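# Carry the tube to the window-side rack

## Task

Pick up the tube from the shelved bench by the door and lower it fully into a hole of the tube rack on the shelved bench by the window. The tube must never touch the floor, and the robot must not tip over or finish leaning.

## Robot and tools

ROBOT. TidyBot++: a mobile base (0.54 m long, 0.50 m wide, 0.38 m high) on four powered casters, carrying one seven-joint arm with a two-finger gripper. The shoulder sits 0.12 m ahead of the base centre, 0.68 m above the floor. Segments: upper arm 0.42 m, forearm 0.31 m, hand 0.31 m. Cameras: base_camera (fixed on the base, looking forward and down) and wrist_camera (looks along the hand). The arm starts folded with the hand pointing down, sticking out up to 0.08 m past the base front.

FRAMES. Base frame: origin on the floor below the base centre, x forward, y left, z up, metres. hand_pose is reported in it: the point between the finger pads; its z axis runs out along the fingers, and the fingers open along its y axis. Odometry frame = base frame at scene start; base_odometry counts wheel turns only (slip counts as travel) and drifts a few cm over many moves. Heading in rad, positive left, -3.142 to 3.142. base_tilt is in degrees, forward and right positive.

move. One action per call, built from any of base, joints, target, plus optional speeds; all parts start together.
- base: an offset from where the base last measured itself, along the base's axes at the start. translate_m (forward +, -2 to 2 m), strafe_m (left +, -2 to 2 m), rotate_rad (counter-clockwise from above +, -6.3 to 6.3 rad).
- joints: absolute angles by name, in rad. joint_1_rad any angle (vertical axis; positive is clockwise from above, the opposite sense to rotate_rad); joint_2_rad -2.249 to 2.249 (shoulder, 0 = upper arm vertical, + leans forward); joint_3_rad any; joint_4_rad -2.579 to 2.579 (elbow, 0 straight; with joint_3 at 3.14, negative bends forward); joint_5_rad any; joint_6_rad -2.099 to 2.099 (wrist; negative bends hand forward in the reference posture); joint_7_rad any (hand roll; at 1.57 with hand down, fingers open left/right). gripper_pos 0 (open, about 85 mm gap) to 1 (closed); gap is roughly 85 x (1 - gripper_pos) mm. Done tolerances: joint_1 0.039, joint_2 0.097, joint_3/4 0.061, joint_5/6 0.114, joint_7 0.096, gripper 0.03. Unbounded joints take the short way round; send steps under half a turn.
- target: one absolute hand pose, a list of 7 numbers [x, y, z, qw, qx, qy, qz], metres in the base frame, same form as hand_pose. Only gripper_pos may go in joints alongside it. The controller chooses the joint angles, prefers near-folded postures, and the path can curve and overshoot.
- speeds: caps for this action only: translate_m/strafe_m 0.05 to 0.5 m/s (name just one when combining them), rotate_rad 0.1 to 1.57 rad/s, gripper_pos 0.234 to 0.993 per s.
- cameras: list of base_camera, wrist_camera or all; [] for none. blocking: true (default) waits until everything rests; false returns within about 0.5 s and wait(0) then reports the line "earlier move".
Unknown keys make a call invalid; out-of-range values make it refused, and then later move/wait/finished_scene calls in that reply are skipped (also after an uncommanded stop).

wait(seconds 0 to 10, cameras) observes without commanding. stop(cameras) brakes all running motions; they report "stopped". zoom_image(camera, region [x0, y0, x1, y1] in pixels, max 504 x 504) enlarges part of that camera's latest image. read_manual gives only licence texts. finished_scene(scene = current scene number) ends the scene irreversibly; the goal must hold without the robot.

RESULTS. "move": done, or the worst status. base_status / joint_status / hand_status: done, moving, off_target (resting away from target, maybe still pushing), stopped, contact_stop or time_out (uncommanded stops; target dropped), not_followed (a check withheld the targets; "joint command not followed" or "pose unreachable", with "cause:" for self-collision), torque_fault, limit_stop_at_motor_heat. hand_target is where the targets would put the hand. motor_effort is percent of maximum, peak in brackets. on_its_own lists uncommanded behaviour. "pictures" gives the image order. ARM HIT, MOTOR HOT and OVER-TEMPERATURE FAULT lines are warnings.

PRACTICE. Most target moves end within about 3 cm: correct by adding (wanted - hand_pose) to the last target. After joints moves, resend last command + (wanted - read). To hold a loaded hand still, resend hand_target, not hand_pose; never command a loaded joint to its current reading. Held loads make the arm sag. A hand pointing down reaches at most about 0.94 m high, only near the base. Gripping: fingers stopped by an object squeeze at about 100 to 130 N and lock; a target about 0.01 past first touch grips gently. Closed fingertips reach about 20 mm past the hand point. When a held tube seats, hand_pose stops descending while commands keep going down; watch the cameras.

AVOID. The arm does not steer around furniture and keeps pushing when blocked; driving or turning with the arm caught above about 0.6 m, reaching far from folded over nearby furniture, or swinging a stretched arm sideways can tip the robot; back away to recover. Joint torque limits are 104.5 N m (joints 1 to 4) and 51.3 N m (5 to 7); exceeding one freezes the arm 10 s. Avoid drops, releasing moving objects, slams, hard pushes, hard grips on a resting object and fast swings of a load. Keep the tube off the floor. Heat builds when holding loads or stretching; thinking time lets the simulation run on.

Each tool is called as name([rows], argument=value, ...), one row to a line, values as JSON.

## Session

move(joints={"joint_6_rad":-1.9})

Scene clock: 1.27 s.
move: not_followed
base_odometry: x=+0.000 y=+0.000 heading=+0.000
base_tilt: forward=+0.0 right=+0.0
base_status: not commanded
joint_positions: joint_1_rad=+0.043 joint_2_rad=-0.318 joint_3_rad=+3.132 joint_4_rad=-2.535 joint_5_rad=-0.013 joint_6_rad=-1.003 joint_7_rad=+1.531 gripper_pos=+0.000
joint_status: joint_6_rad not_followed (moved -0.108 of -1.005)
motor_effort: joint_1_rad=+0(1) joint_2_rad=+0(2) joint_3_rad=-1(1) joint_4_rad=+12(16) joint_5_rad=+0(1) joint_6_rad=+0(5) joint_7_rad=+0(1)
hand_pose: x=+0.2140 y=+0.0014 z=+0.5818 quat_wxyz=(-0.004, +0.998, -0.041, -0.039) (m; base frame)
hand_target: x=+0.2103 y=+0.0015 z=+0.5833 quat_wxyz=(-0.004, +0.998, -0.041, -0.047) (m; base frame)
hand_status: not commanded
pictures: base_camera, wrist_camera
joint command not followed: on one or more control steps a check withheld the commanded joint targets, and the robot was not sent them on those steps. On the call's last step the targets were still withheld.
cause: the commanded joint targets, or the way to them, would bring two parts of the arm too close to each other (the joints from joint_2_rad to joint_7_rad lie between them).
camera_calibration:
wrist_camera: T_world_to_cam=[[-0.101382, -0.994277, 0.0336986, -0.0000483485], [-0.987849, 0.104622, 0.114932, 0.192408], [-0.1178, -0.0216371, -0.992802, 0.736141], [0, 0, 0, 1]] pos_world=[0.276782, -0.00425014, 0.70873]

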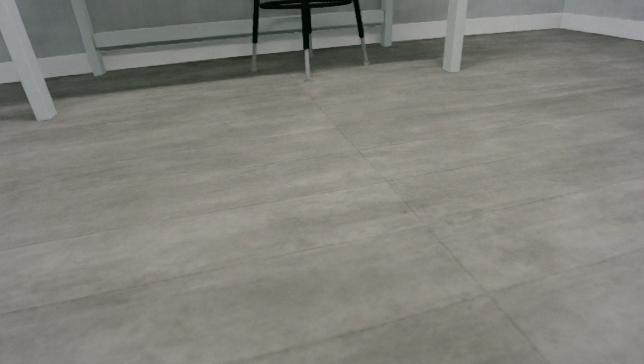

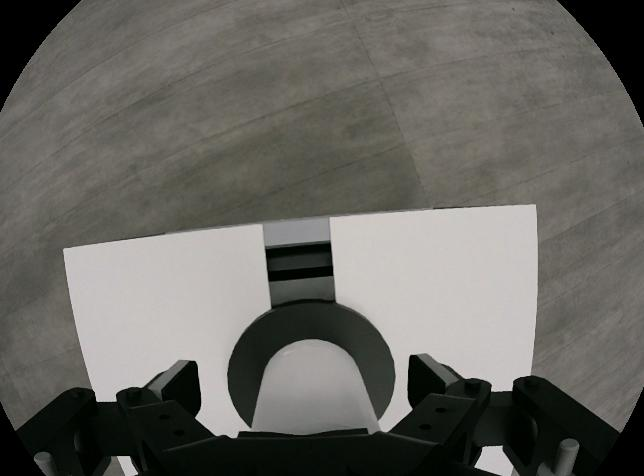

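move(joints={"joint_1_rad":0,"joint_2_rad":-0.4,"joint_3_rad":3.14,"joint_4_rad":-2.1,"joint_5_rad":0,"joint_6_rad":-0.1,"joint_7_rad":1.57})

move(joints={"joint_1_rad":1.3})

move(joints={"joint_1_rad":-1.3})

move(joints={"joint_1_rad":-2.6})

Scene clock: 14.17 s.
move: done
base_odometry: x=+0.000 y=+0.000 heading=+0.000
base_tilt: forward=-0.1 right=-0.1
base_status: not commanded
joint_positions: joint_1_rad=+0.020 joint_2_rad=-0.393 joint_3_rad=+3.132 joint_4_rad=-2.116 joint_5_rad=-0.013 joint_6_rad=-0.166 joint_7_rad=+1.531 gripper_pos=+0.000
joint_status: all done
motor_effort: joint_1_rad=+0(1) joint_2_rad=-7(7) joint_3_rad=+1(2) joint_4_rad=+20(20) joint_5_rad=+0(1) joint_6_rad=+9(10) joint_7_rad=+0(2)
hand_pose: x=+0.5641 y=-0.0022 z=+0.9259 quat_wxyz=(-0.012, +0.810, -0.024, +0.586) (m; base frame)
hand_target: x=+0.5700 y=+0.0022 z=+0.9581 quat_wxyz=(+0.000, +0.783, +0.000, +0.622) (m; base frame)
hand_status: not commanded
pictures: base_camera, wrist_camera
held back during your reply time, on 61 control steps: two parts of the arm were too close to each other, or the arm's last command would have brought them too close.
led back after a hold: the arm was led back toward your command in small steps, so it may still be short of it.
joint command not followed: on one or more control steps a check withheld the commanded joint targets, and the robot was not sent them on those steps.
cause: the commanded joint targets, or the way to them, would bring two parts of the arm too close to each other (the joints from joint_2_rad to joint_7_rad lie between them).
camera_calibration:
wrist_camera: T_world_to_cam=[[-0.0678029, -0.996024, -0.057784, 0.0860888], [-0.344975, 0.0777498, -0.935386, 1.10881], [0.93616, -0.0434878, -0.348875, -0.0719324], [0, 0, 0, 1]] pos_world=[0.455688, -0.00359119, 1.01704]

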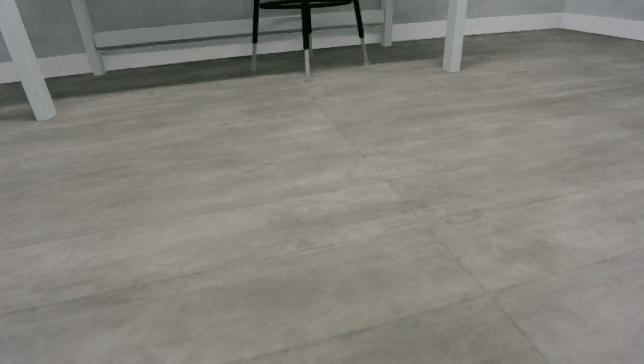

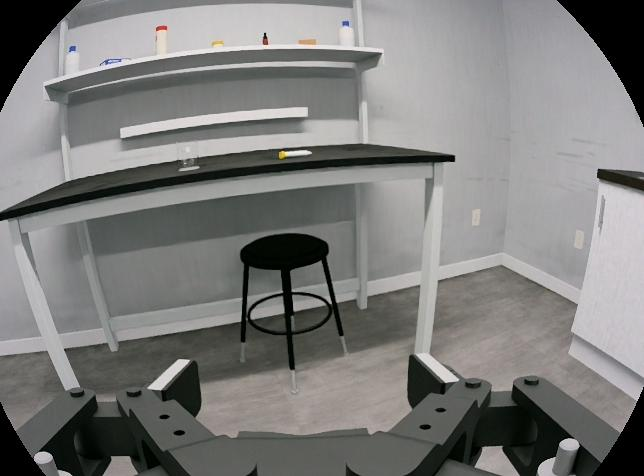

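Scene clock: 16.73 s.
move: done
base_odometry: x=+0.000 y=+0.000 heading=+0.000
base_tilt: forward=-0.1 right=-0.1
base_status: not commanded
joint_positions: joint_1_rad=+1.281 joint_2_rad=-0.393 joint_3_rad=+3.132 joint_4_rad=-2.116 joint_5_rad=-0.013 joint_6_rad=-0.166 joint_7_rad=+1.531 gripper_pos=+0.000
joint_status: all done
motor_effort: joint_1_rad=+1(2) joint_2_rad=-6(7) joint_3_rad=+0(2) joint_4_rad=+20(21) joint_5_rad=+0(1) joint_6_rad=+10(10) joint_7_rad=+0(1)
hand_pose: x=+0.2526 y=-0.4246 z=+0.9259 quat_wxyz=(+0.336, +0.640, -0.497, +0.480) (m; base frame)
hand_target: x=+0.2417 y=-0.4340 z=+0.9581 quat_wxyz=(+0.376, +0.624, -0.474, +0.495) (m; base frame)
hand_status: not commanded
pictures: base_camera, wrist_camera
camera_calibration:
wrist_camera: T_world_to_cam=[[-0.969309, -0.238952, -0.0578065, 0.193383], [-0.0310564, 0.352266, -0.935385, 1.07145], [0.243875, -0.904882, -0.348875, 0.0104494], [0, 0, 0, 1]] pos_world=[0.218175, -0.32177, 1.01704]

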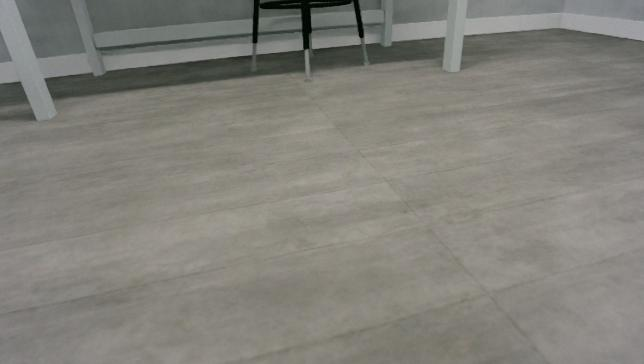

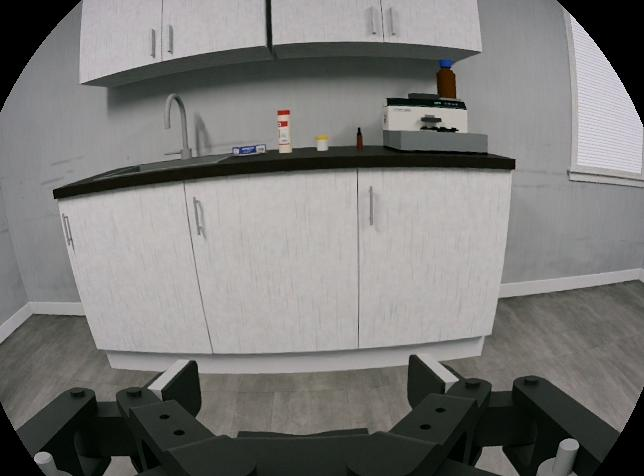

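Scene clock: 20.27 s.
move: done
base_odometry: x=+0.000 y=+0.000 heading=+0.000
base_tilt: forward=-0.1 right=-0.1
base_status: not commanded
joint_positions: joint_1_rad=-1.281 joint_2_rad=-0.393 joint_3_rad=+3.132 joint_4_rad=-2.116 joint_5_rad=-0.013 joint_6_rad=-0.166 joint_7_rad=+1.531 gripper_pos=+0.000
joint_status: all done
motor_effort: joint_1_rad=+0(2) joint_2_rad=-6(7) joint_3_rad=+0(2) joint_4_rad=+21(21) joint_5_rad=+0(1) joint_6_rad=+10(10) joint_7_rad=+1(1)
hand_pose: x=+0.2397 y=+0.4284 z=+0.9259 quat_wxyz=(-0.364, +0.659, +0.471, +0.460) (m; base frame)
hand_target: x=+0.2376 y=+0.4352 z=+0.9581 quat_wxyz=(-0.377, +0.623, +0.474, +0.495) (m; base frame)
hand_status: not commanded
pictures: base_camera, wrist_camera
camera_calibration:
wrist_camera: T_world_to_cam=[[0.941955, -0.330725, -0.0578065, -0.034057], [-0.166872, -0.311784, -0.935385, 1.08761], [0.291332, 0.890736, -0.348875, 0.00480196], [0, 0, 0, 1]] pos_world=[0.212174, 0.323559, 1.01704]

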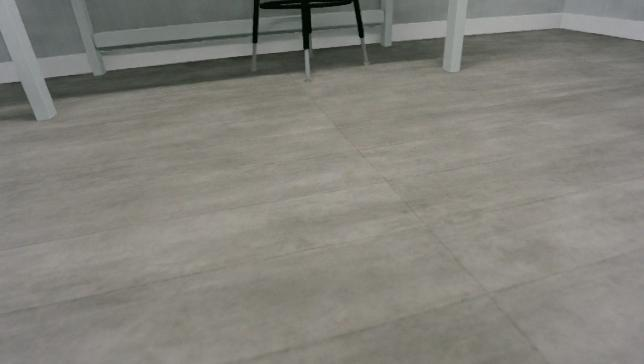

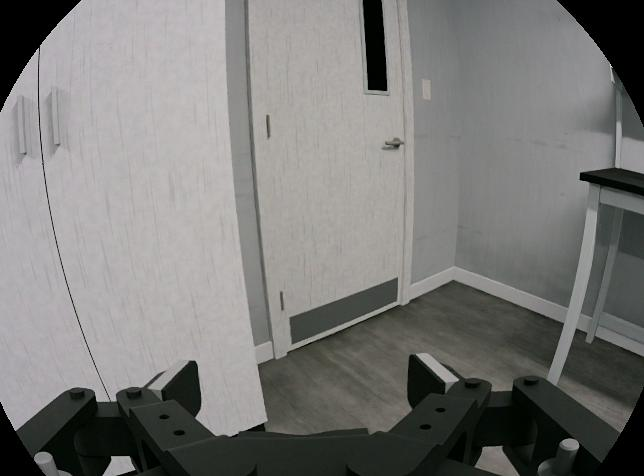

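Scene clock: 22.83 s.
move: done
base_odometry: x=+0.000 y=+0.000 heading=+0.000
base_tilt: forward=-0.1 right=-0.1
base_status: not commanded
joint_positions: joint_1_rad=-2.581 joint_2_rad=-0.393 joint_3_rad=+3.132 joint_4_rad=-2.116 joint_5_rad=-0.013 joint_6_rad=-0.166 joint_7_rad=+1.531 gripper_pos=+0.000
joint_status: all done
motor_effort: joint_1_rad=+0(1) joint_2_rad=-6(6) joint_3_rad=+0(2) joint_4_rad=+20(20) joint_5_rad=+0(1) joint_6_rad=+10(10) joint_7_rad=+0(1)
hand_pose: x=-0.2615 y=+0.2309 z=+0.9259 quat_wxyz=(-0.568, +0.240, +0.774, +0.145) (m; base frame)
hand_target: x=-0.2686 y=+0.2306 z=+0.9581 quat_wxyz=(-0.599, +0.209, +0.755, +0.166) (m; base frame)
hand_status: not commanded
pictures: base_camera, wrist_camera
camera_calibration:
wrist_camera: T_world_to_cam=[[0.570634, 0.819168, -0.0578065, 0.0101302], [0.255787, -0.24419, -0.935385, 1.03732], [-0.780353, 0.518976, -0.348875, 0.132332], [0, 0, 0, 1]] pos_world=[-0.167847, 0.176326, 1.01704]

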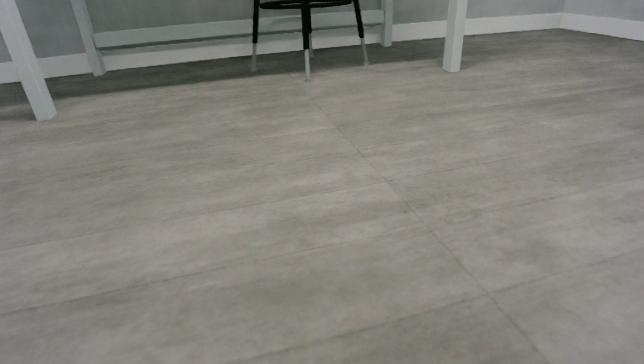

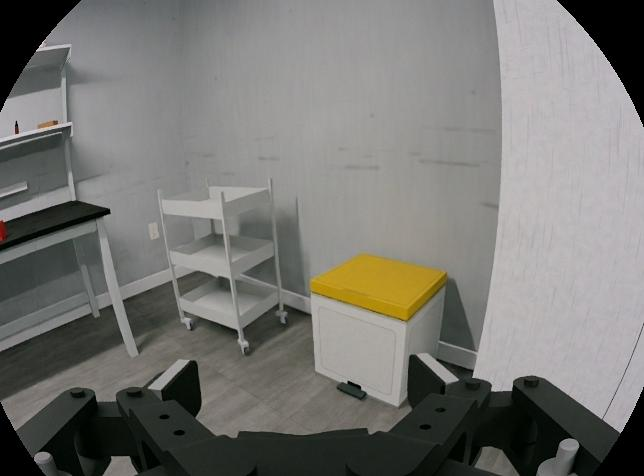

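move(joints={"joint_1_rad":3.0}, cameras=["wrist_camera"])

zoom_image(camera="wrist_camera", region=[150, 60, 500, 320])

move(joints={"joint_1_rad":0}, cameras=["wrist_camera"])

zoom_image(camera="wrist_camera", region=[150, 100, 400, 220])

Scene clock: 32.20 s.
move: done
base_odometry: x=+0.000 y=+0.000 heading=+0.000
base_tilt: forward=-0.1 right=-0.1
base_status: not commanded
joint_positions: joint_1_rad=-3.264 joint_2_rad=-0.393 joint_3_rad=+3.132 joint_4_rad=-2.116 joint_5_rad=-0.013 joint_6_rad=-0.166 joint_7_rad=+1.531 gripper_pos=+0.000
joint_status: all done
motor_effort: joint_1_rad=+0(1) joint_2_rad=-6(7) joint_3_rad=+1(2) joint_4_rad=+20(21) joint_5_rad=+0(1) joint_6_rad=+10(10) joint_7_rad=+0(1)
hand_pose: x=-0.3219 y=-0.0612 z=+0.9259 quat_wxyz=(-0.584, -0.033, +0.809, -0.053) (m; base frame)
hand_target: x=-0.3272 y=-0.0658 z=+0.9581 quat_wxyz=(-0.620, -0.056, +0.781, -0.044) (m; base frame)
hand_status: not commanded
pictures: wrist_camera
camera_calibration:
wrist_camera: T_world_to_cam=[[-0.0746379, 0.995534, -0.0578065, 0.0869175], [0.352531, -0.0278837, -0.935385, 1.0258], [-0.932819, -0.0901937, -0.348875, 0.150476], [0, 0, 0, 1]] pos_world=[-0.214773, -0.0443542, 1.01704]

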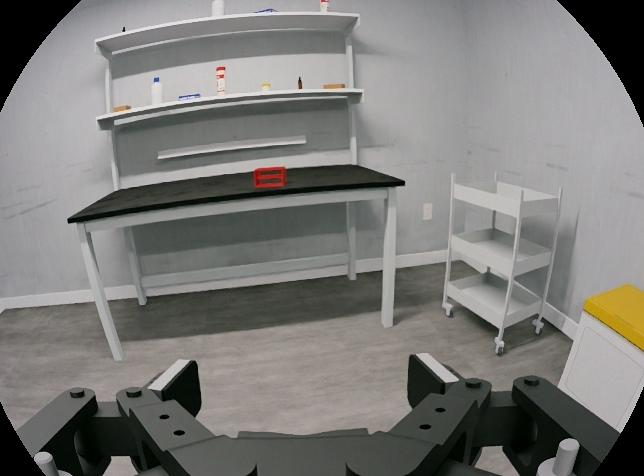

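Scaled by 1.440.

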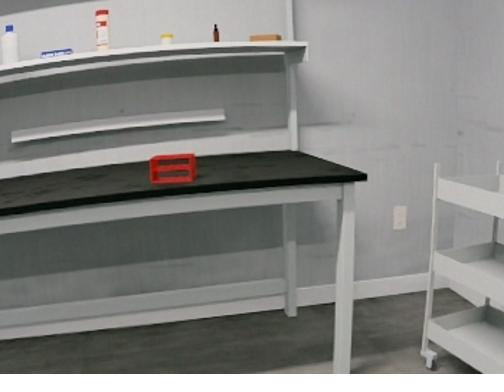

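Scene clock: 36.03 s.
move: done
base_odometry: x=+0.000 y=+0.000 heading=+0.000
base_tilt: forward=-0.1 right=+0.0
base_status: not commanded
joint_positions: joint_1_rad=-6.264 joint_2_rad=-0.393 joint_3_rad=+3.132 joint_4_rad=-2.116 joint_5_rad=-0.013 joint_6_rad=-0.166 joint_7_rad=+1.531 gripper_pos=+0.000
joint_status: all done
motor_effort: joint_1_rad=+0(2) joint_2_rad=-6(7) joint_3_rad=+0(2) joint_4_rad=+20(21) joint_5_rad=+0(1) joint_6_rad=+10(10) joint_7_rad=+1(1)
hand_pose: x=+0.5641 y=-0.0017 z=+0.9259 quat_wxyz=(+0.012, -0.810, +0.024, -0.586) (m; base frame)
hand_target: x=+0.5700 y=+0.0022 z=+0.9581 quat_wxyz=(+0.000, -0.783, +0.000, -0.622) (m; base frame)
hand_status: not commanded
pictures: wrist_camera
camera_calibration:
wrist_camera: T_world_to_cam=[[-0.0667153, -0.996096, -0.0578065, 0.0859747], [-0.345059, 0.0773942, -0.935385, 1.10882], [0.936207, -0.0424578, -0.348875, -0.0719381], [0, 0, 0, 1]] pos_world=[0.455692, -0.00323114, 1.01704]

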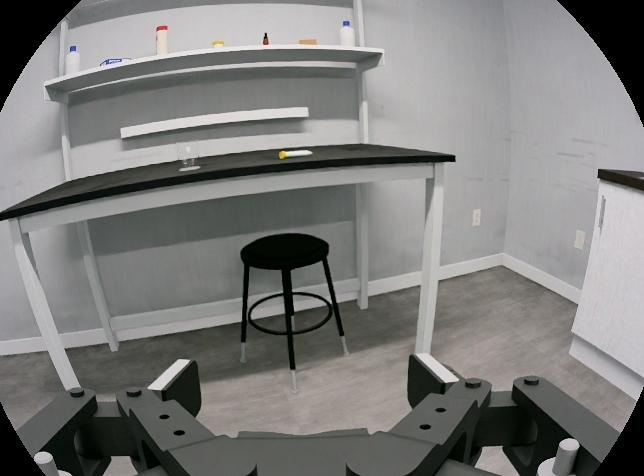

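Scaled by 2.016.

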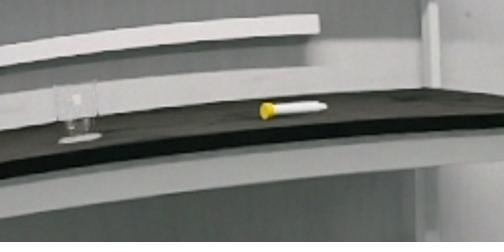

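move(base={"translate_m":0.75,"strafe_m":0.5}, joints={"joint_2_rad":-0.1,"joint_4_rad":-1.7,"joint_6_rad":-0.35}, cameras=["wrist_camera"])

zoom_image(camera="wrist_camera", region=[150, 100, 500, 350])

Scene clock: 88.77 s.
move: done
base_odometry: x=+0.750 y=+0.500 heading=+0.000
base_tilt: forward=-0.1 right=-0.1
base_status: done
joint_positions: joint_1_rad=-6.268 joint_2_rad=-0.109 joint_3_rad=+3.133 joint_4_rad=-1.728 joint_5_rad=-0.013 joint_6_rad=-0.269 joint_7_rad=+1.531 gripper_pos=+0.000
joint_status: all done
motor_effort: joint_1_rad=+0(1) joint_2_rad=-14(17) joint_3_rad=+0(2) joint_4_rad=+20(22) joint_5_rad=+0(1) joint_6_rad=+9(11) joint_7_rad=+0(1)
hand_pose: x=+0.6830 y=-0.0005 z=+0.9881 quat_wxyz=(+0.015, -0.809, +0.022, -0.587) (m; base frame)
hand_target: x=+0.6804 y=+0.0023 z=+0.9760 quat_wxyz=(+0.001, -0.828, +0.000, -0.561) (m; base frame)
hand_status: not commanded
pictures: wrist_camera
camera_calibration:
wrist_camera: T_world_to_cam=[[-0.0607997, -0.996313, -0.0605299, 0.0973283], [-0.344962, 0.0778792, -0.93538, 1.20785], [0.936645, -0.0359903, -0.348425, -0.162231], [0, 0, 0, 1]] pos_world=[0.574534, -0.00293601, 1.07917]

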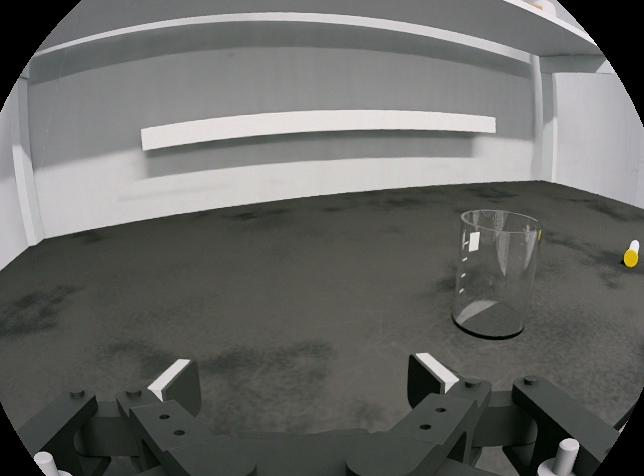

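Scaled by 1.440.

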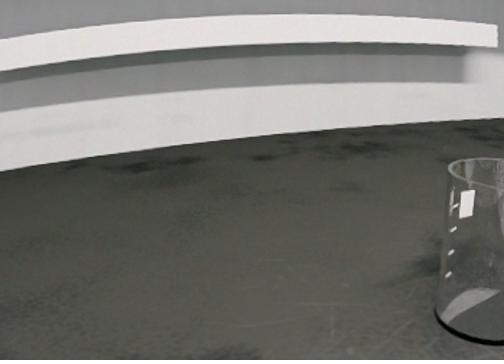

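move(base={"translate_m":-0.1,"strafe_m":-0.4}, joints={"joint_2_rad":0,"joint_4_rad":-1.6,"joint_6_rad":-0.75}, cameras=["wrist_camera","base_camera"])

zoom_image(camera="wrist_camera", region=[200, 100, 450, 300])

Scene clock: 141.13 s.
move: done
base_odometry: x=+0.650 y=+0.100 heading=+0.000
base_tilt: forward=+0.0 right=-0.2
base_status: done
joint_positions: joint_1_rad=-6.279 joint_2_rad=-0.017 joint_3_rad=+3.137 joint_4_rad=-1.596 joint_5_rad=-0.013 joint_6_rad=-0.675 joint_7_rad=+1.534 gripper_pos=+0.000
joint_status: all done
motor_effort: joint_1_rad=+0(4) joint_2_rad=-17(18) joint_3_rad=+0(3) joint_4_rad=+20(21) joint_5_rad=+0(3) joint_6_rad=+8(9) joint_7_rad=+1(1)
hand_pose: x=+0.6676 y=+0.0041 z=+0.9038 quat_wxyz=(+0.014, -0.903, +0.020, -0.430) (m; base frame)
hand_target: x=+0.6547 y=+0.0022 z=+0.8746 quat_wxyz=(+0.000, -0.923, +0.000, -0.386) (m; base frame)
hand_status: not commanded
pictures: base_camera, wrist_camera
camera_calibration:
wrist_camera: T_world_to_cam=[[-0.0662637, -0.997128, -0.0366657, 0.0779406], [-0.65748, 0.0712744, -0.750093, 1.16457], [0.750553, -0.025597, -0.660315, 0.229014], [0, 0, 0, 1]] pos_world=[0.598956, 0.000575164, 1.02761]

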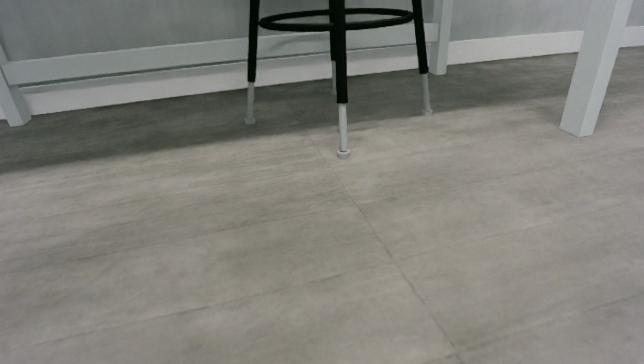

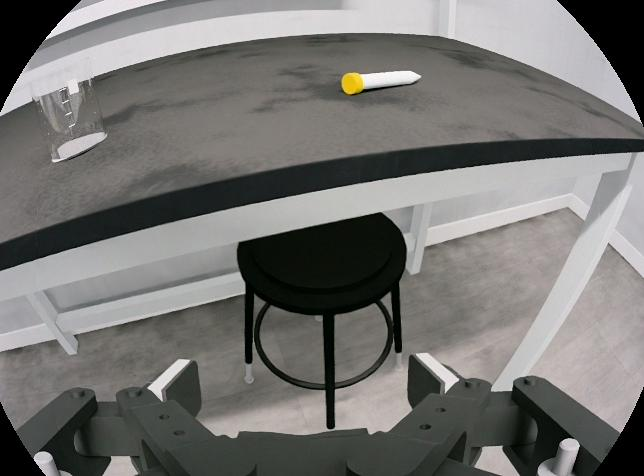

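Scaled by 2.016.

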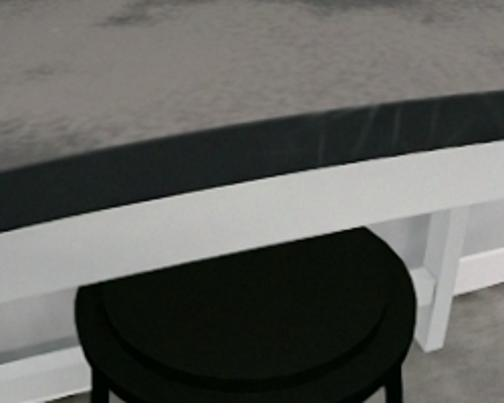

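move(target=[0.50, -0.10, 1.03, 0.1787, 0.8012, -0.4910, 0.2916], cameras=["wrist_camera"])

Scene clock: 187.20 s.
move: off_target
base_odometry: x=+0.650 y=+0.100 heading=+0.000
base_tilt: forward=-0.1 right=-0.1
base_status: not commanded
joint_positions: joint_1_rad=-6.555 joint_2_rad=+0.059 joint_3_rad=+3.160 joint_4_rad=-0.953 joint_5_rad=+0.629 joint_6_rad=-1.795 joint_7_rad=+0.579 gripper_pos=+0.000
joint_status: not commanded
motor_effort: joint_1_rad=+0(1) joint_2_rad=-14(18) joint_3_rad=+0(1) joint_4_rad=+15(20) joint_5_rad=+5(5) joint_6_rad=+4(8) joint_7_rad=+0(1)
hand_pose: x=+0.5151 y=-0.0803 z=+1.0238 quat_wxyz=(-0.140, -0.832, +0.448, -0.296) (m; base frame)
hand_target: x=+0.5000 y=-0.1000 z=+1.0300 quat_wxyz=(-0.179, -0.801, +0.491, -0.292) (m; base frame)
hand_status: off_target (0.026 m and 7.5 deg from the pose sent, 0.234 m and 62.3 deg at the start)
pictures: wrist_camera
camera_calibration:
wrist_camera: T_world_to_cam=[[-0.851073, -0.524758, -0.017405, 0.410539], [-0.415906, 0.694024, -0.587667, 0.919583], [0.320463, -0.492909, -0.808916, 0.756768], [0, 0, 0, 1]] pos_world=[0.489343, -0.049761, 1.15972]

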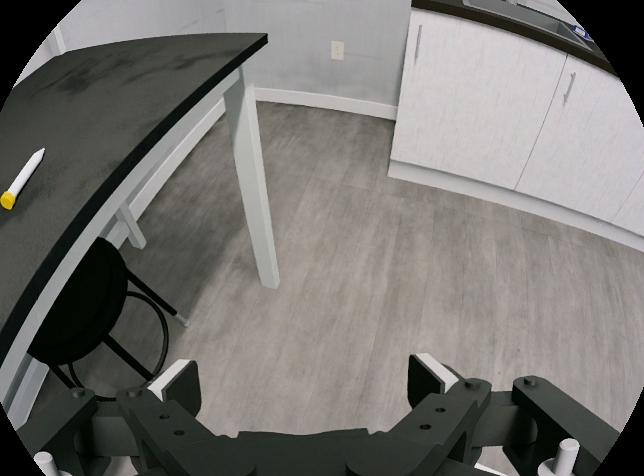

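move(base={"translate_m":0.5,"strafe_m":0.1}, cameras=["wrist_camera"])

zoom_image(camera="wrist_camera", region=[170, 120, 450, 400])

Scene clock: 193.63 s.
move: done
base_odometry: x=+1.150 y=+0.200 heading=+0.000
base_tilt: forward=+0.0 right=-0.1
base_status: done
joint_positions: joint_1_rad=-6.556 joint_2_rad=+0.079 joint_3_rad=+3.162 joint_4_rad=-0.951 joint_5_rad=+0.633 joint_6_rad=-1.801 joint_7_rad=+0.577 gripper_pos=+0.000
joint_status: not commanded
motor_effort: joint_1_rad=+0(1) joint_2_rad=-16(18) joint_3_rad=+0(1) joint_4_rad=+14(15) joint_5_rad=+5(5) joint_6_rad=+4(5) joint_7_rad=+1(1)
hand_pose: x=+0.5196 y=-0.0798 z=+1.0172 quat_wxyz=(-0.149, -0.833, +0.449, -0.288) (m; base frame)
hand_target: x=+0.5000 y=-0.1000 z=+1.0300 quat_wxyz=(-0.179, -0.801, +0.491, -0.292) (m; base frame)
hand_status: not commanded
pictures: wrist_camera
camera_calibration:
wrist_camera: T_world_to_cam=[[-0.855044, -0.518542, 0.00379753, 0.395603], [-0.422943, 0.693132, -0.583684, 0.916758], [0.300032, -0.500681, -0.811972, 0.763314], [0, 0, 0, 1]] pos_world=[0.496975, -0.0481206, 1.15338]

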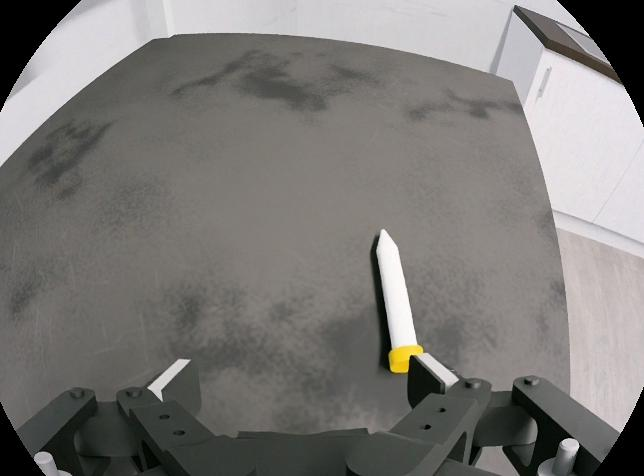

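Scaled by 1.800.

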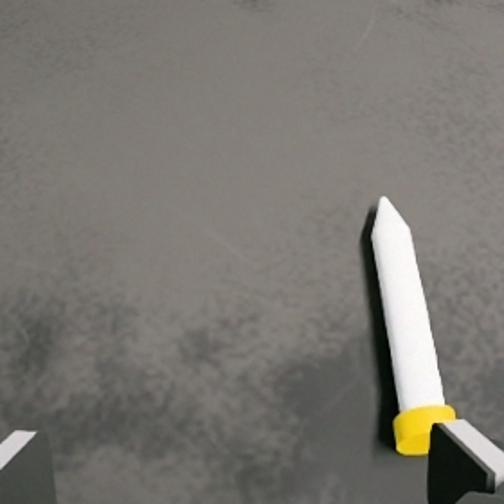

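move(target=[0.458, -0.158, 0.987, 0.1787, 0.8012, -0.4910, 0.2916], cameras=["wrist_camera"])

zoom_image(camera="wrist_camera", region=[170, 180, 450, 460])

Scene clock: 212.97 s.
move: off_target
base_odometry: x=+1.150 y=+0.200 heading=+0.000
base_tilt: forward=+0.0 right=-0.1
base_status: not commanded
joint_positions: joint_1_rad=-6.214 joint_2_rad=-0.084 joint_3_rad=+3.024 joint_4_rad=-1.232 joint_5_rad=+0.633 joint_6_rad=-1.704 joint_7_rad=+0.577 gripper_pos=+0.000
joint_status: not commanded
motor_effort: joint_1_rad=+0(1) joint_2_rad=-11(16) joint_3_rad=+0(1) joint_4_rad=+15(16) joint_5_rad=+6(6) joint_6_rad=+4(4) joint_7_rad=+0(1)
hand_pose: x=+0.4419 y=-0.1627 z=+0.9873 quat_wxyz=(-0.195, -0.798, +0.503, -0.270) (m; base frame)
hand_target: x=+0.4580 y=-0.1580 z=+0.9870 quat_wxyz=(-0.179, -0.801, +0.491, -0.292) (m; base frame)
hand_status: off_target (0.017 m and 3.4 deg from the pose sent, 0.104 m and 7.0 deg at the start)
pictures: wrist_camera
camera_calibration:
wrist_camera: T_world_to_cam=[[-0.92336, -0.380147, 0.0537934, 0.289619], [-0.334437, 0.727571, -0.598993, 0.905583], [0.188567, -0.571077, -0.798945, 0.745826], [0, 0, 0, 1]] pos_world=[0.429645, -0.122854, 1.12273]

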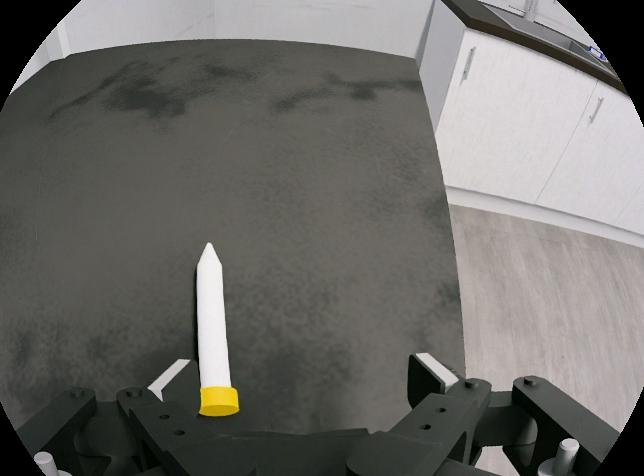

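Scaled by 1.800.

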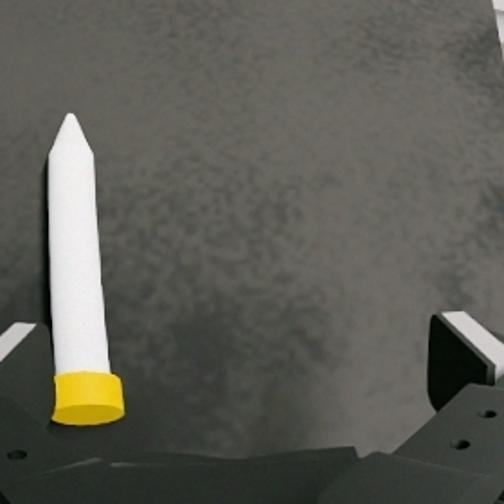

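move(target=[0.498, -0.14, 0.978, 0.1526, 0.8409, -0.4193, 0.3061], cameras=["wrist_camera"])

Scene clock: 225.90 s.
move: off_target
base_odometry: x=+1.150 y=+0.200 heading=+0.000
base_tilt: forward=-0.2 right=-0.1
base_status: not commanded
joint_positions: joint_1_rad=-6.227 joint_2_rad=-0.082 joint_3_rad=+3.033 joint_4_rad=-1.251 joint_5_rad=+0.605 joint_6_rad=-1.579 joint_7_rad=+0.656 gripper_pos=+0.000
joint_status: not commanded
motor_effort: joint_1_rad=+0(1) joint_2_rad=-11(13) joint_3_rad=-1(1) joint_4_rad=+16(16) joint_5_rad=+6(6) joint_6_rad=+5(5) joint_7_rad=+0(1)
hand_pose: x=+0.4792 y=-0.1546 z=+0.9884 quat_wxyz=(-0.175, -0.824, +0.445, -0.303) (m; base frame)
hand_target: x=+0.4980 y=-0.1400 z=+0.9780 quat_wxyz=(-0.153, -0.841, +0.419, -0.306) (m; base frame)
hand_status: off_target (0.026 m and 4.4 deg from the pose sent, 0.061 m and 12.6 deg at the start)
pictures: wrist_camera
camera_calibration:
wrist_camera: T_world_to_cam=[[-0.861745, -0.506338, 0.0318761, 0.29964], [-0.411689, 0.661176, -0.627182, 0.967397], [0.296491, -0.553595, -0.77822, 0.674798], [0, 0, 0, 1]] pos_world=[0.456409, -0.114336, 1.12232]

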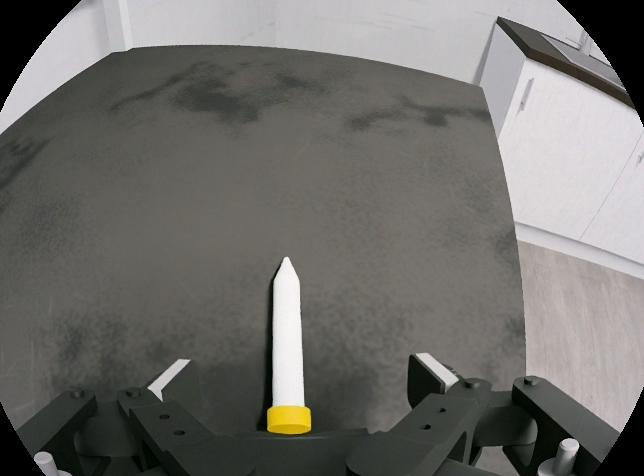

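move(target=[0.525, -0.155, 0.93, 0.1526, 0.8409, -0.4193, 0.3061], cameras=["wrist_camera"])

Scene clock: 235.83 s.
move: off_target
base_odometry: x=+1.150 y=+0.200 heading=+0.000
base_tilt: forward=-0.1 right=-0.1
base_status: not commanded
joint_positions: joint_1_rad=-6.228 joint_2_rad=-0.062 joint_3_rad=+3.080 joint_4_rad=-1.391 joint_5_rad=+0.605 joint_6_rad=-1.428 joint_7_rad=+0.656 gripper_pos=+0.000
joint_status: not commanded
motor_effort: joint_1_rad=+0(1) joint_2_rad=-13(15) joint_3_rad=+0(1) joint_4_rad=+16(18) joint_5_rad=+5(6) joint_6_rad=+4(5) joint_7_rad=+0(1)
hand_pose: x=+0.5025 y=-0.1704 z=+0.9420 quat_wxyz=(-0.187, -0.835, +0.424, -0.297) (m; base frame)
hand_target: x=+0.5250 y=-0.1550 z=+0.9300 quat_wxyz=(-0.153, -0.841, +0.419, -0.306) (m; base frame)
hand_status: off_target (0.030 m and 4.2 deg from the pose sent, 0.074 m and 4.4 deg at the start)
pictures: wrist_camera
camera_calibration:
wrist_camera: T_world_to_cam=[[-0.840994, -0.536034, 0.0734699, 0.258549], [-0.456915, 0.630921, -0.627031, 0.975759], [0.289756, -0.560899, -0.775522, 0.622602], [0, 0, 0, 1]] pos_world=[0.482874, -0.127819, 1.07568]

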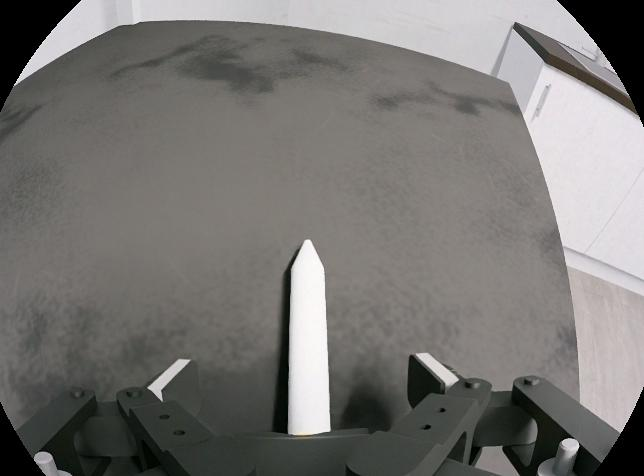

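move(target=[0.533, -0.161, 0.908, 0.1526, 0.8409, -0.4193, 0.3061], cameras=["wrist_camera"])

Scene clock: 240.93 s.
move: off_target
base_odometry: x=+1.150 y=+0.200 heading=+0.000
base_tilt: forward=+0.0 right=+0.0
base_status: not commanded
joint_positions: joint_1_rad=-6.228 joint_2_rad=-0.061 joint_3_rad=+3.095 joint_4_rad=-1.443 joint_5_rad=+0.605 joint_6_rad=-1.347 joint_7_rad=+0.652 gripper_pos=+0.000
joint_status: not commanded
motor_effort: joint_1_rad=+0(1) joint_2_rad=-11(14) joint_3_rad=-1(1) joint_4_rad=+14(17) joint_5_rad=+3(6) joint_6_rad=+3(5) joint_7_rad=+1(1)
hand_pose: x=+0.5151 y=-0.1739 z=+0.9287 quat_wxyz=(-0.183, -0.838, +0.413, -0.307) (m; base frame)
hand_target: x=+0.5330 y=-0.1610 z=+0.9080 quat_wxyz=(-0.153, -0.841, +0.419, -0.306) (m; base frame)
hand_status: off_target (0.030 m and 3.6 deg from the pose sent, 0.047 m and 4.2 deg at the start)
pictures: wrist_camera
camera_calibration:
wrist_camera: T_world_to_cam=[[-0.827099, -0.558307, 0.0648061, 0.265274], [-0.464205, 0.613541, -0.638813, 0.987084], [0.316893, -0.558445, -0.766628, 0.584813], [0, 0, 0, 1]] pos_world=[0.492294, -0.130927, 1.0617]

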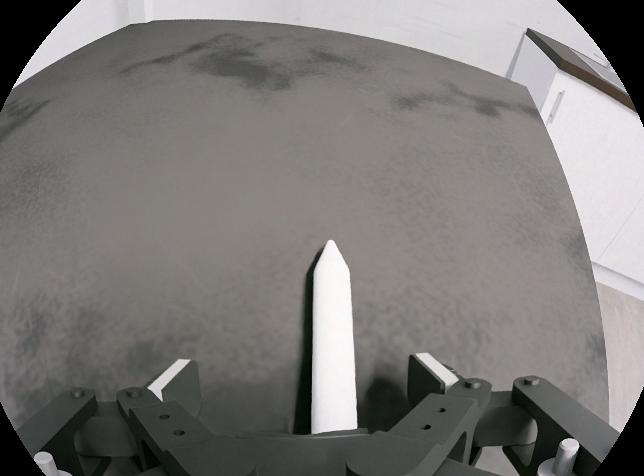

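move(target=[0.526, -0.170, 0.894, 0.1526, 0.8409, -0.4193, 0.3061], cameras=["wrist_camera"])

Scene clock: 250.57 s.
move: off_target
base_odometry: x=+1.150 y=+0.200 heading=+0.000
base_tilt: forward=+0.0 right=-0.1
base_status: not commanded
joint_positions: joint_1_rad=-6.219 joint_2_rad=-0.085 joint_3_rad=+3.095 joint_4_rad=-1.486 joint_5_rad=+0.605 joint_6_rad=-1.283 joint_7_rad=+0.652 gripper_pos=+0.000
joint_status: not commanded
motor_effort: joint_1_rad=+0(1) joint_2_rad=-8(11) joint_3_rad=+0(1) joint_4_rad=+12(15) joint_5_rad=+3(4) joint_6_rad=+2(4) joint_7_rad=+1(1)
hand_pose: x=+0.5182 y=-0.1747 z=+0.9276 quat_wxyz=(-0.175, -0.837, +0.403, -0.325) (m; base frame)
hand_target: x=+0.5260 y=-0.1700 z=+0.8940 quat_wxyz=(-0.153, -0.841, +0.419, -0.306) (m; base frame)
hand_status: off_target (0.035 m and 3.9 deg from the pose sent, 0.037 m and 3.6 deg at the start)
pictures: wrist_camera
camera_calibration:
wrist_camera: T_world_to_cam=[[-0.813939, -0.57947, 0.0414514, 0.278601], [-0.458005, 0.596156, -0.659416, 1.0012], [0.3574, -0.555709, -0.750635, 0.547255], [0, 0, 0, 1]] pos_world=[0.489731, -0.131317, 1.05945]

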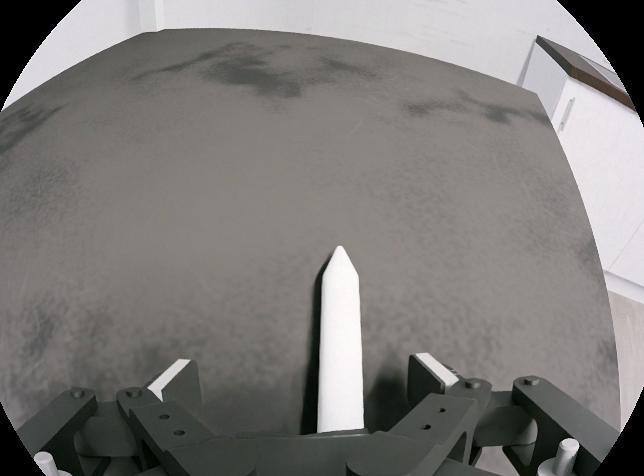

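move(target=[0.518, -0.167, 0.924, 0.1526, 0.8409, -0.4193, 0.3061], cameras=["wrist_camera"])

Scene clock: 261.33 s.
move: off_target
base_odometry: x=+1.150 y=+0.200 heading=+0.000
base_tilt: forward=-0.1 right=-0.1
base_status: not commanded
joint_positions: joint_1_rad=-6.219 joint_2_rad=-0.079 joint_3_rad=+3.095 joint_4_rad=-1.470 joint_5_rad=+0.595 joint_6_rad=-1.291 joint_7_rad=+0.652 gripper_pos=+0.000
joint_status: not commanded
motor_effort: joint_1_rad=+0(1) joint_2_rad=-13(14) joint_3_rad=+0(1) joint_4_rad=+17(18) joint_5_rad=+5(6) joint_6_rad=+4(5) joint_7_rad=+0(1)
hand_pose: x=+0.5204 y=-0.1728 z=+0.9298 quat_wxyz=(-0.170, -0.837, +0.407, -0.325) (m; base frame)
hand_target: x=+0.5180 y=-0.1670 z=+0.9240 quat_wxyz=(-0.153, -0.841, +0.419, -0.306) (m; base frame)
hand_status: off_target (0.009 m and 3.3 deg from the pose sent, 0.009 m and 3.9 deg at the start)
pictures: wrist_camera
camera_calibration:
wrist_camera: T_world_to_cam=[[-0.81564, -0.577662, 0.0322228, 0.291203], [-0.453833, 0.604265, -0.654905, 0.997523], [0.358842, -0.54879, -0.755024, 0.553638], [0, 0, 0, 1]] pos_world=[0.491556, -0.13072, 1.06191]

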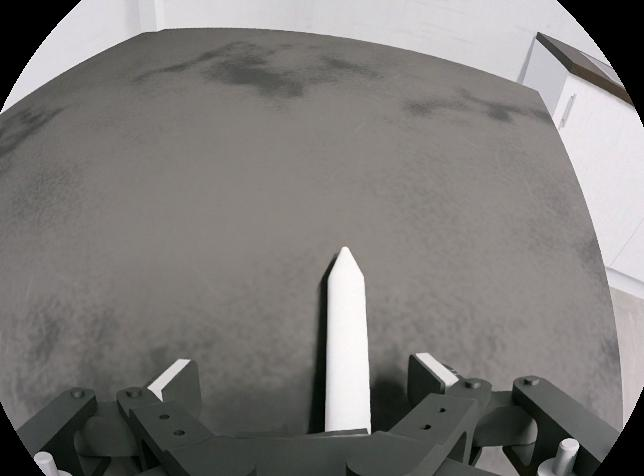

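move(target=[0.518, -0.167, 0.936, 0.1526, 0.8409, -0.4193, 0.3061], base={"translate_m":-0.015,"strafe_m":-0.010}, cameras=["wrist_camera"])

Scene clock: 268.77 s.
move: off_target
base_odometry: x=+1.135 y=+0.190 heading=+0.000
base_tilt: forward=-0.1 right=-0.1
base_status: done
joint_positions: joint_1_rad=-6.219 joint_2_rad=-0.075 joint_3_rad=+3.098 joint_4_rad=-1.424 joint_5_rad=+0.595 joint_6_rad=-1.302 joint_7_rad=+0.652 gripper_pos=+0.000
joint_status: not commanded
motor_effort: joint_1_rad=-1(1) joint_2_rad=-13(15) joint_3_rad=+0(2) joint_4_rad=+18(19) joint_5_rad=+5(6) joint_6_rad=+5(5) joint_7_rad=+0(1)
hand_pose: x=+0.5256 y=-0.1746 z=+0.9469 quat_wxyz=(-0.165, -0.830, +0.413, -0.337) (m; base frame)
hand_target: x=+0.5180 y=-0.1670 z=+0.9360 quat_wxyz=(-0.153, -0.841, +0.419, -0.306) (m; base frame)
hand_status: off_target (0.015 m and 4.1 deg from the pose sent, 0.009 m and 3.3 deg at the start)
pictures: wrist_camera
camera_calibration:
wrist_camera: T_world_to_cam=[[-0.821188, -0.570637, 0.00483736, 0.323911], [-0.426957, 0.608754, -0.668676, 1.0118], [0.378626, -0.551174, -0.743538, 0.542085], [0, 0, 0, 1]] pos_world=[0.49274, -0.13232, 1.07806]

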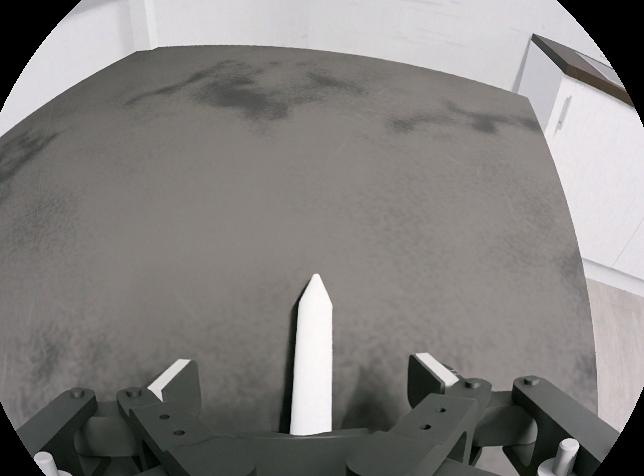

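move(target=[0.520, -0.163, 0.923, 0.1526, 0.8409, -0.4193, 0.3061], cameras=["wrist_camera"])

Scene clock: 274.23 s.
move: off_target
base_odometry: x=+1.135 y=+0.190 heading=+0.000
base_tilt: forward=-0.1 right=-0.1
base_status: not commanded
joint_positions: joint_1_rad=-6.219 joint_2_rad=-0.075 joint_3_rad=+3.098 joint_4_rad=-1.437 joint_5_rad=+0.595 joint_6_rad=-1.302 joint_7_rad=+0.652 gripper_pos=+0.000
joint_status: not commanded
motor_effort: joint_1_rad=+0(1) joint_2_rad=-13(14) joint_3_rad=-1(1) joint_4_rad=+18(18) joint_5_rad=+5(6) joint_6_rad=+5(5) joint_7_rad=+0(1)
hand_pose: x=+0.5235 y=-0.1745 z=+0.9409 quat_wxyz=(-0.167, -0.832, +0.412, -0.332) (m; base frame)
hand_target: x=+0.5200 y=-0.1630 z=+0.9230 quat_wxyz=(-0.153, -0.841, +0.419, -0.306) (m; base frame)
hand_status: off_target (0.022 m and 3.6 deg from the pose sent, 0.027 m and 4.1 deg at the start)
pictures: wrist_camera
camera_calibration:
wrist_camera: T_world_to_cam=[[-0.821008, -0.5707, 0.0157577, 0.311867], [-0.435979, 0.608901, -0.662692, 1.006], [0.368603, -0.550946, -0.748726, 0.54867], [0, 0, 0, 1]] pos_world=[0.492397, -0.132283, 1.07256]

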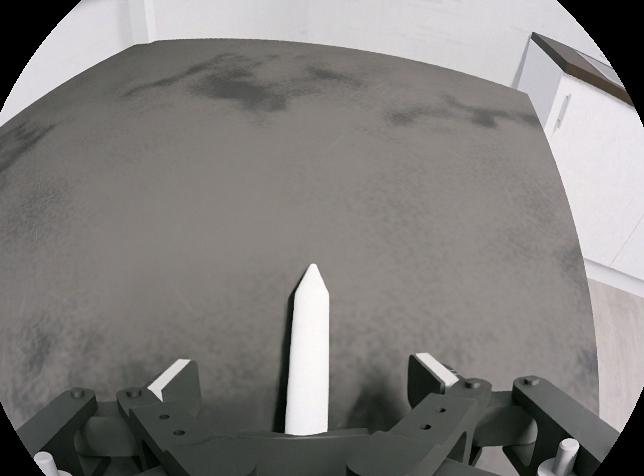

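move(joints={"gripper_pos":0.68}, speeds={"gripper_pos":0.4}, cameras=["wrist_camera"])

zoom_image(camera="wrist_camera", region=[210, 240, 410, 450])

Scene clock: 281.83 s.
move: done
base_odometry: x=+1.135 y=+0.190 heading=+0.000
base_tilt: forward=+0.0 right=-0.1
base_status: not commanded
joint_positions: joint_1_rad=-6.219 joint_2_rad=-0.075 joint_3_rad=+3.098 joint_4_rad=-1.437 joint_5_rad=+0.595 joint_6_rad=-1.302 joint_7_rad=+0.652 gripper_pos=+0.678
joint_status: all done
motor_effort: joint_1_rad=+0(1) joint_2_rad=-13(14) joint_3_rad=+0(1) joint_4_rad=+17(18) joint_5_rad=+6(6) joint_6_rad=+5(5) joint_7_rad=+0(1)
hand_pose: x=+0.5235 y=-0.1745 z=+0.9409 quat_wxyz=(-0.167, -0.832, +0.412, -0.332) (m; base frame)
hand_target: x=+0.5200 y=-0.1630 z=+0.9230 quat_wxyz=(-0.153, -0.841, +0.419, -0.306) (m; base frame)
hand_status: not commanded
pictures: wrist_camera
camera_calibration:
wrist_camera: T_world_to_cam=[[-0.821008, -0.5707, 0.0157577, 0.311867], [-0.435979, 0.608901, -0.662692, 1.006], [0.368603, -0.550946, -0.748726, 0.54867], [0, 0, 0, 1]] pos_world=[0.492397, -0.132283, 1.07256]

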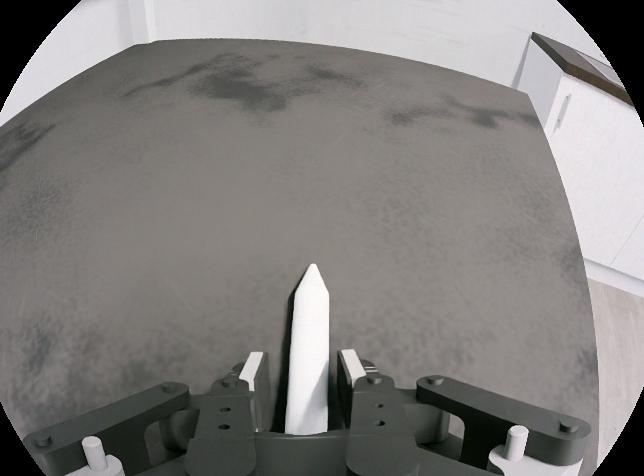

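Scaled by 2.400.

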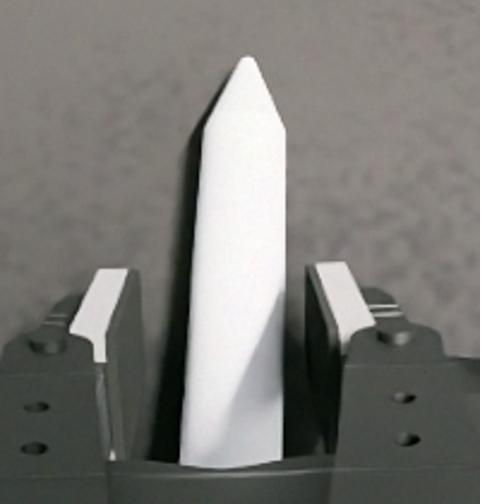

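move(target=[0.521, -0.165, 0.915, 0.1526, 0.8409, -0.4193, 0.3061], cameras=[])

Scene clock: 291.63 s.
move: off_target
base_odometry: x=+1.135 y=+0.190 heading=+0.000
base_tilt: forward=-0.1 right=+0.0
base_status: not commanded
joint_positions: joint_1_rad=-6.219 joint_2_rad=-0.076 joint_3_rad=+3.098 joint_4_rad=-1.450 joint_5_rad=+0.595 joint_6_rad=-1.301 joint_7_rad=+0.652 gripper_pos=+0.678
joint_status: not commanded
motor_effort: joint_1_rad=+0(1) joint_2_rad=-11(13) joint_3_rad=+0(1) joint_4_rad=+15(17) joint_5_rad=+5(5) joint_6_rad=+3(5) joint_7_rad=+1(1)
hand_pose: x=+0.5214 y=-0.1744 z=+0.9358 quat_wxyz=(-0.169, -0.834, +0.411, -0.327) (m; base frame)
hand_target: x=+0.5210 y=-0.1650 z=+0.9150 quat_wxyz=(-0.153, -0.841, +0.419, -0.306) (m; base frame)
hand_status: off_target (0.023 m and 3.3 deg from the pose sent, 0.028 m and 3.6 deg at the start)
pictures: none
No camera images: "cameras" was empty.

move(joints={"gripper_pos":0.85}, speeds={"gripper_pos":0.234}, cameras=["wrist_camera"])

zoom_image(camera="wrist_camera", region=[210, 240, 410, 450])

Scene clock: 298.40 s.
move: done
base_odometry: x=+1.135 y=+0.190 heading=+0.000
base_tilt: forward=+0.0 right=+0.0
base_status: not commanded
joint_positions: joint_1_rad=-6.219 joint_2_rad=-0.077 joint_3_rad=+3.098 joint_4_rad=-1.450 joint_5_rad=+0.595 joint_6_rad=-1.301 joint_7_rad=+0.652 gripper_pos=+0.832
joint_status: all done
motor_effort: joint_1_rad=+1(2) joint_2_rad=-10(12) joint_3_rad=+1(2) joint_4_rad=+14(16) joint_5_rad=+4(4) joint_6_rad=+2(3) joint_7_rad=+0(1)
hand_pose: x=+0.5212 y=-0.1744 z=+0.9360 quat_wxyz=(-0.169, -0.834, +0.411, -0.327) (m; base frame)
hand_target: x=+0.5210 y=-0.1650 z=+0.9150 quat_wxyz=(-0.153, -0.841, +0.419, -0.306) (m; base frame)
hand_status: not commanded
pictures: wrist_camera
camera_calibration:
wrist_camera: T_world_to_cam=[[-0.820511, -0.571107, 0.0244808, 0.301682], [-0.443319, 0.608714, -0.657979, 1.00108], [0.360874, -0.550731, -0.752639, 0.55356], [0, 0, 0, 1]] pos_world=[0.491566, -0.132215, 1.06793]

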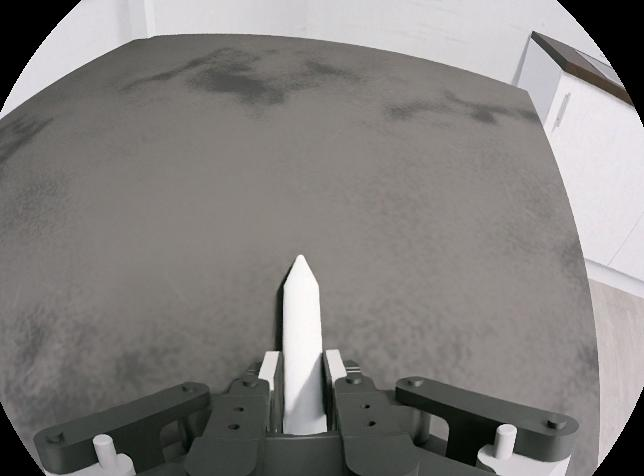

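Scaled by 2.400.

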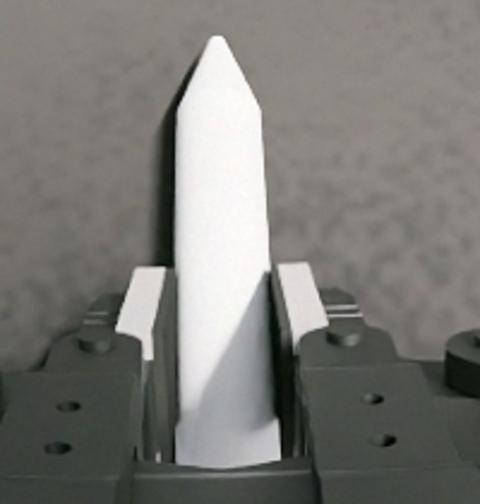

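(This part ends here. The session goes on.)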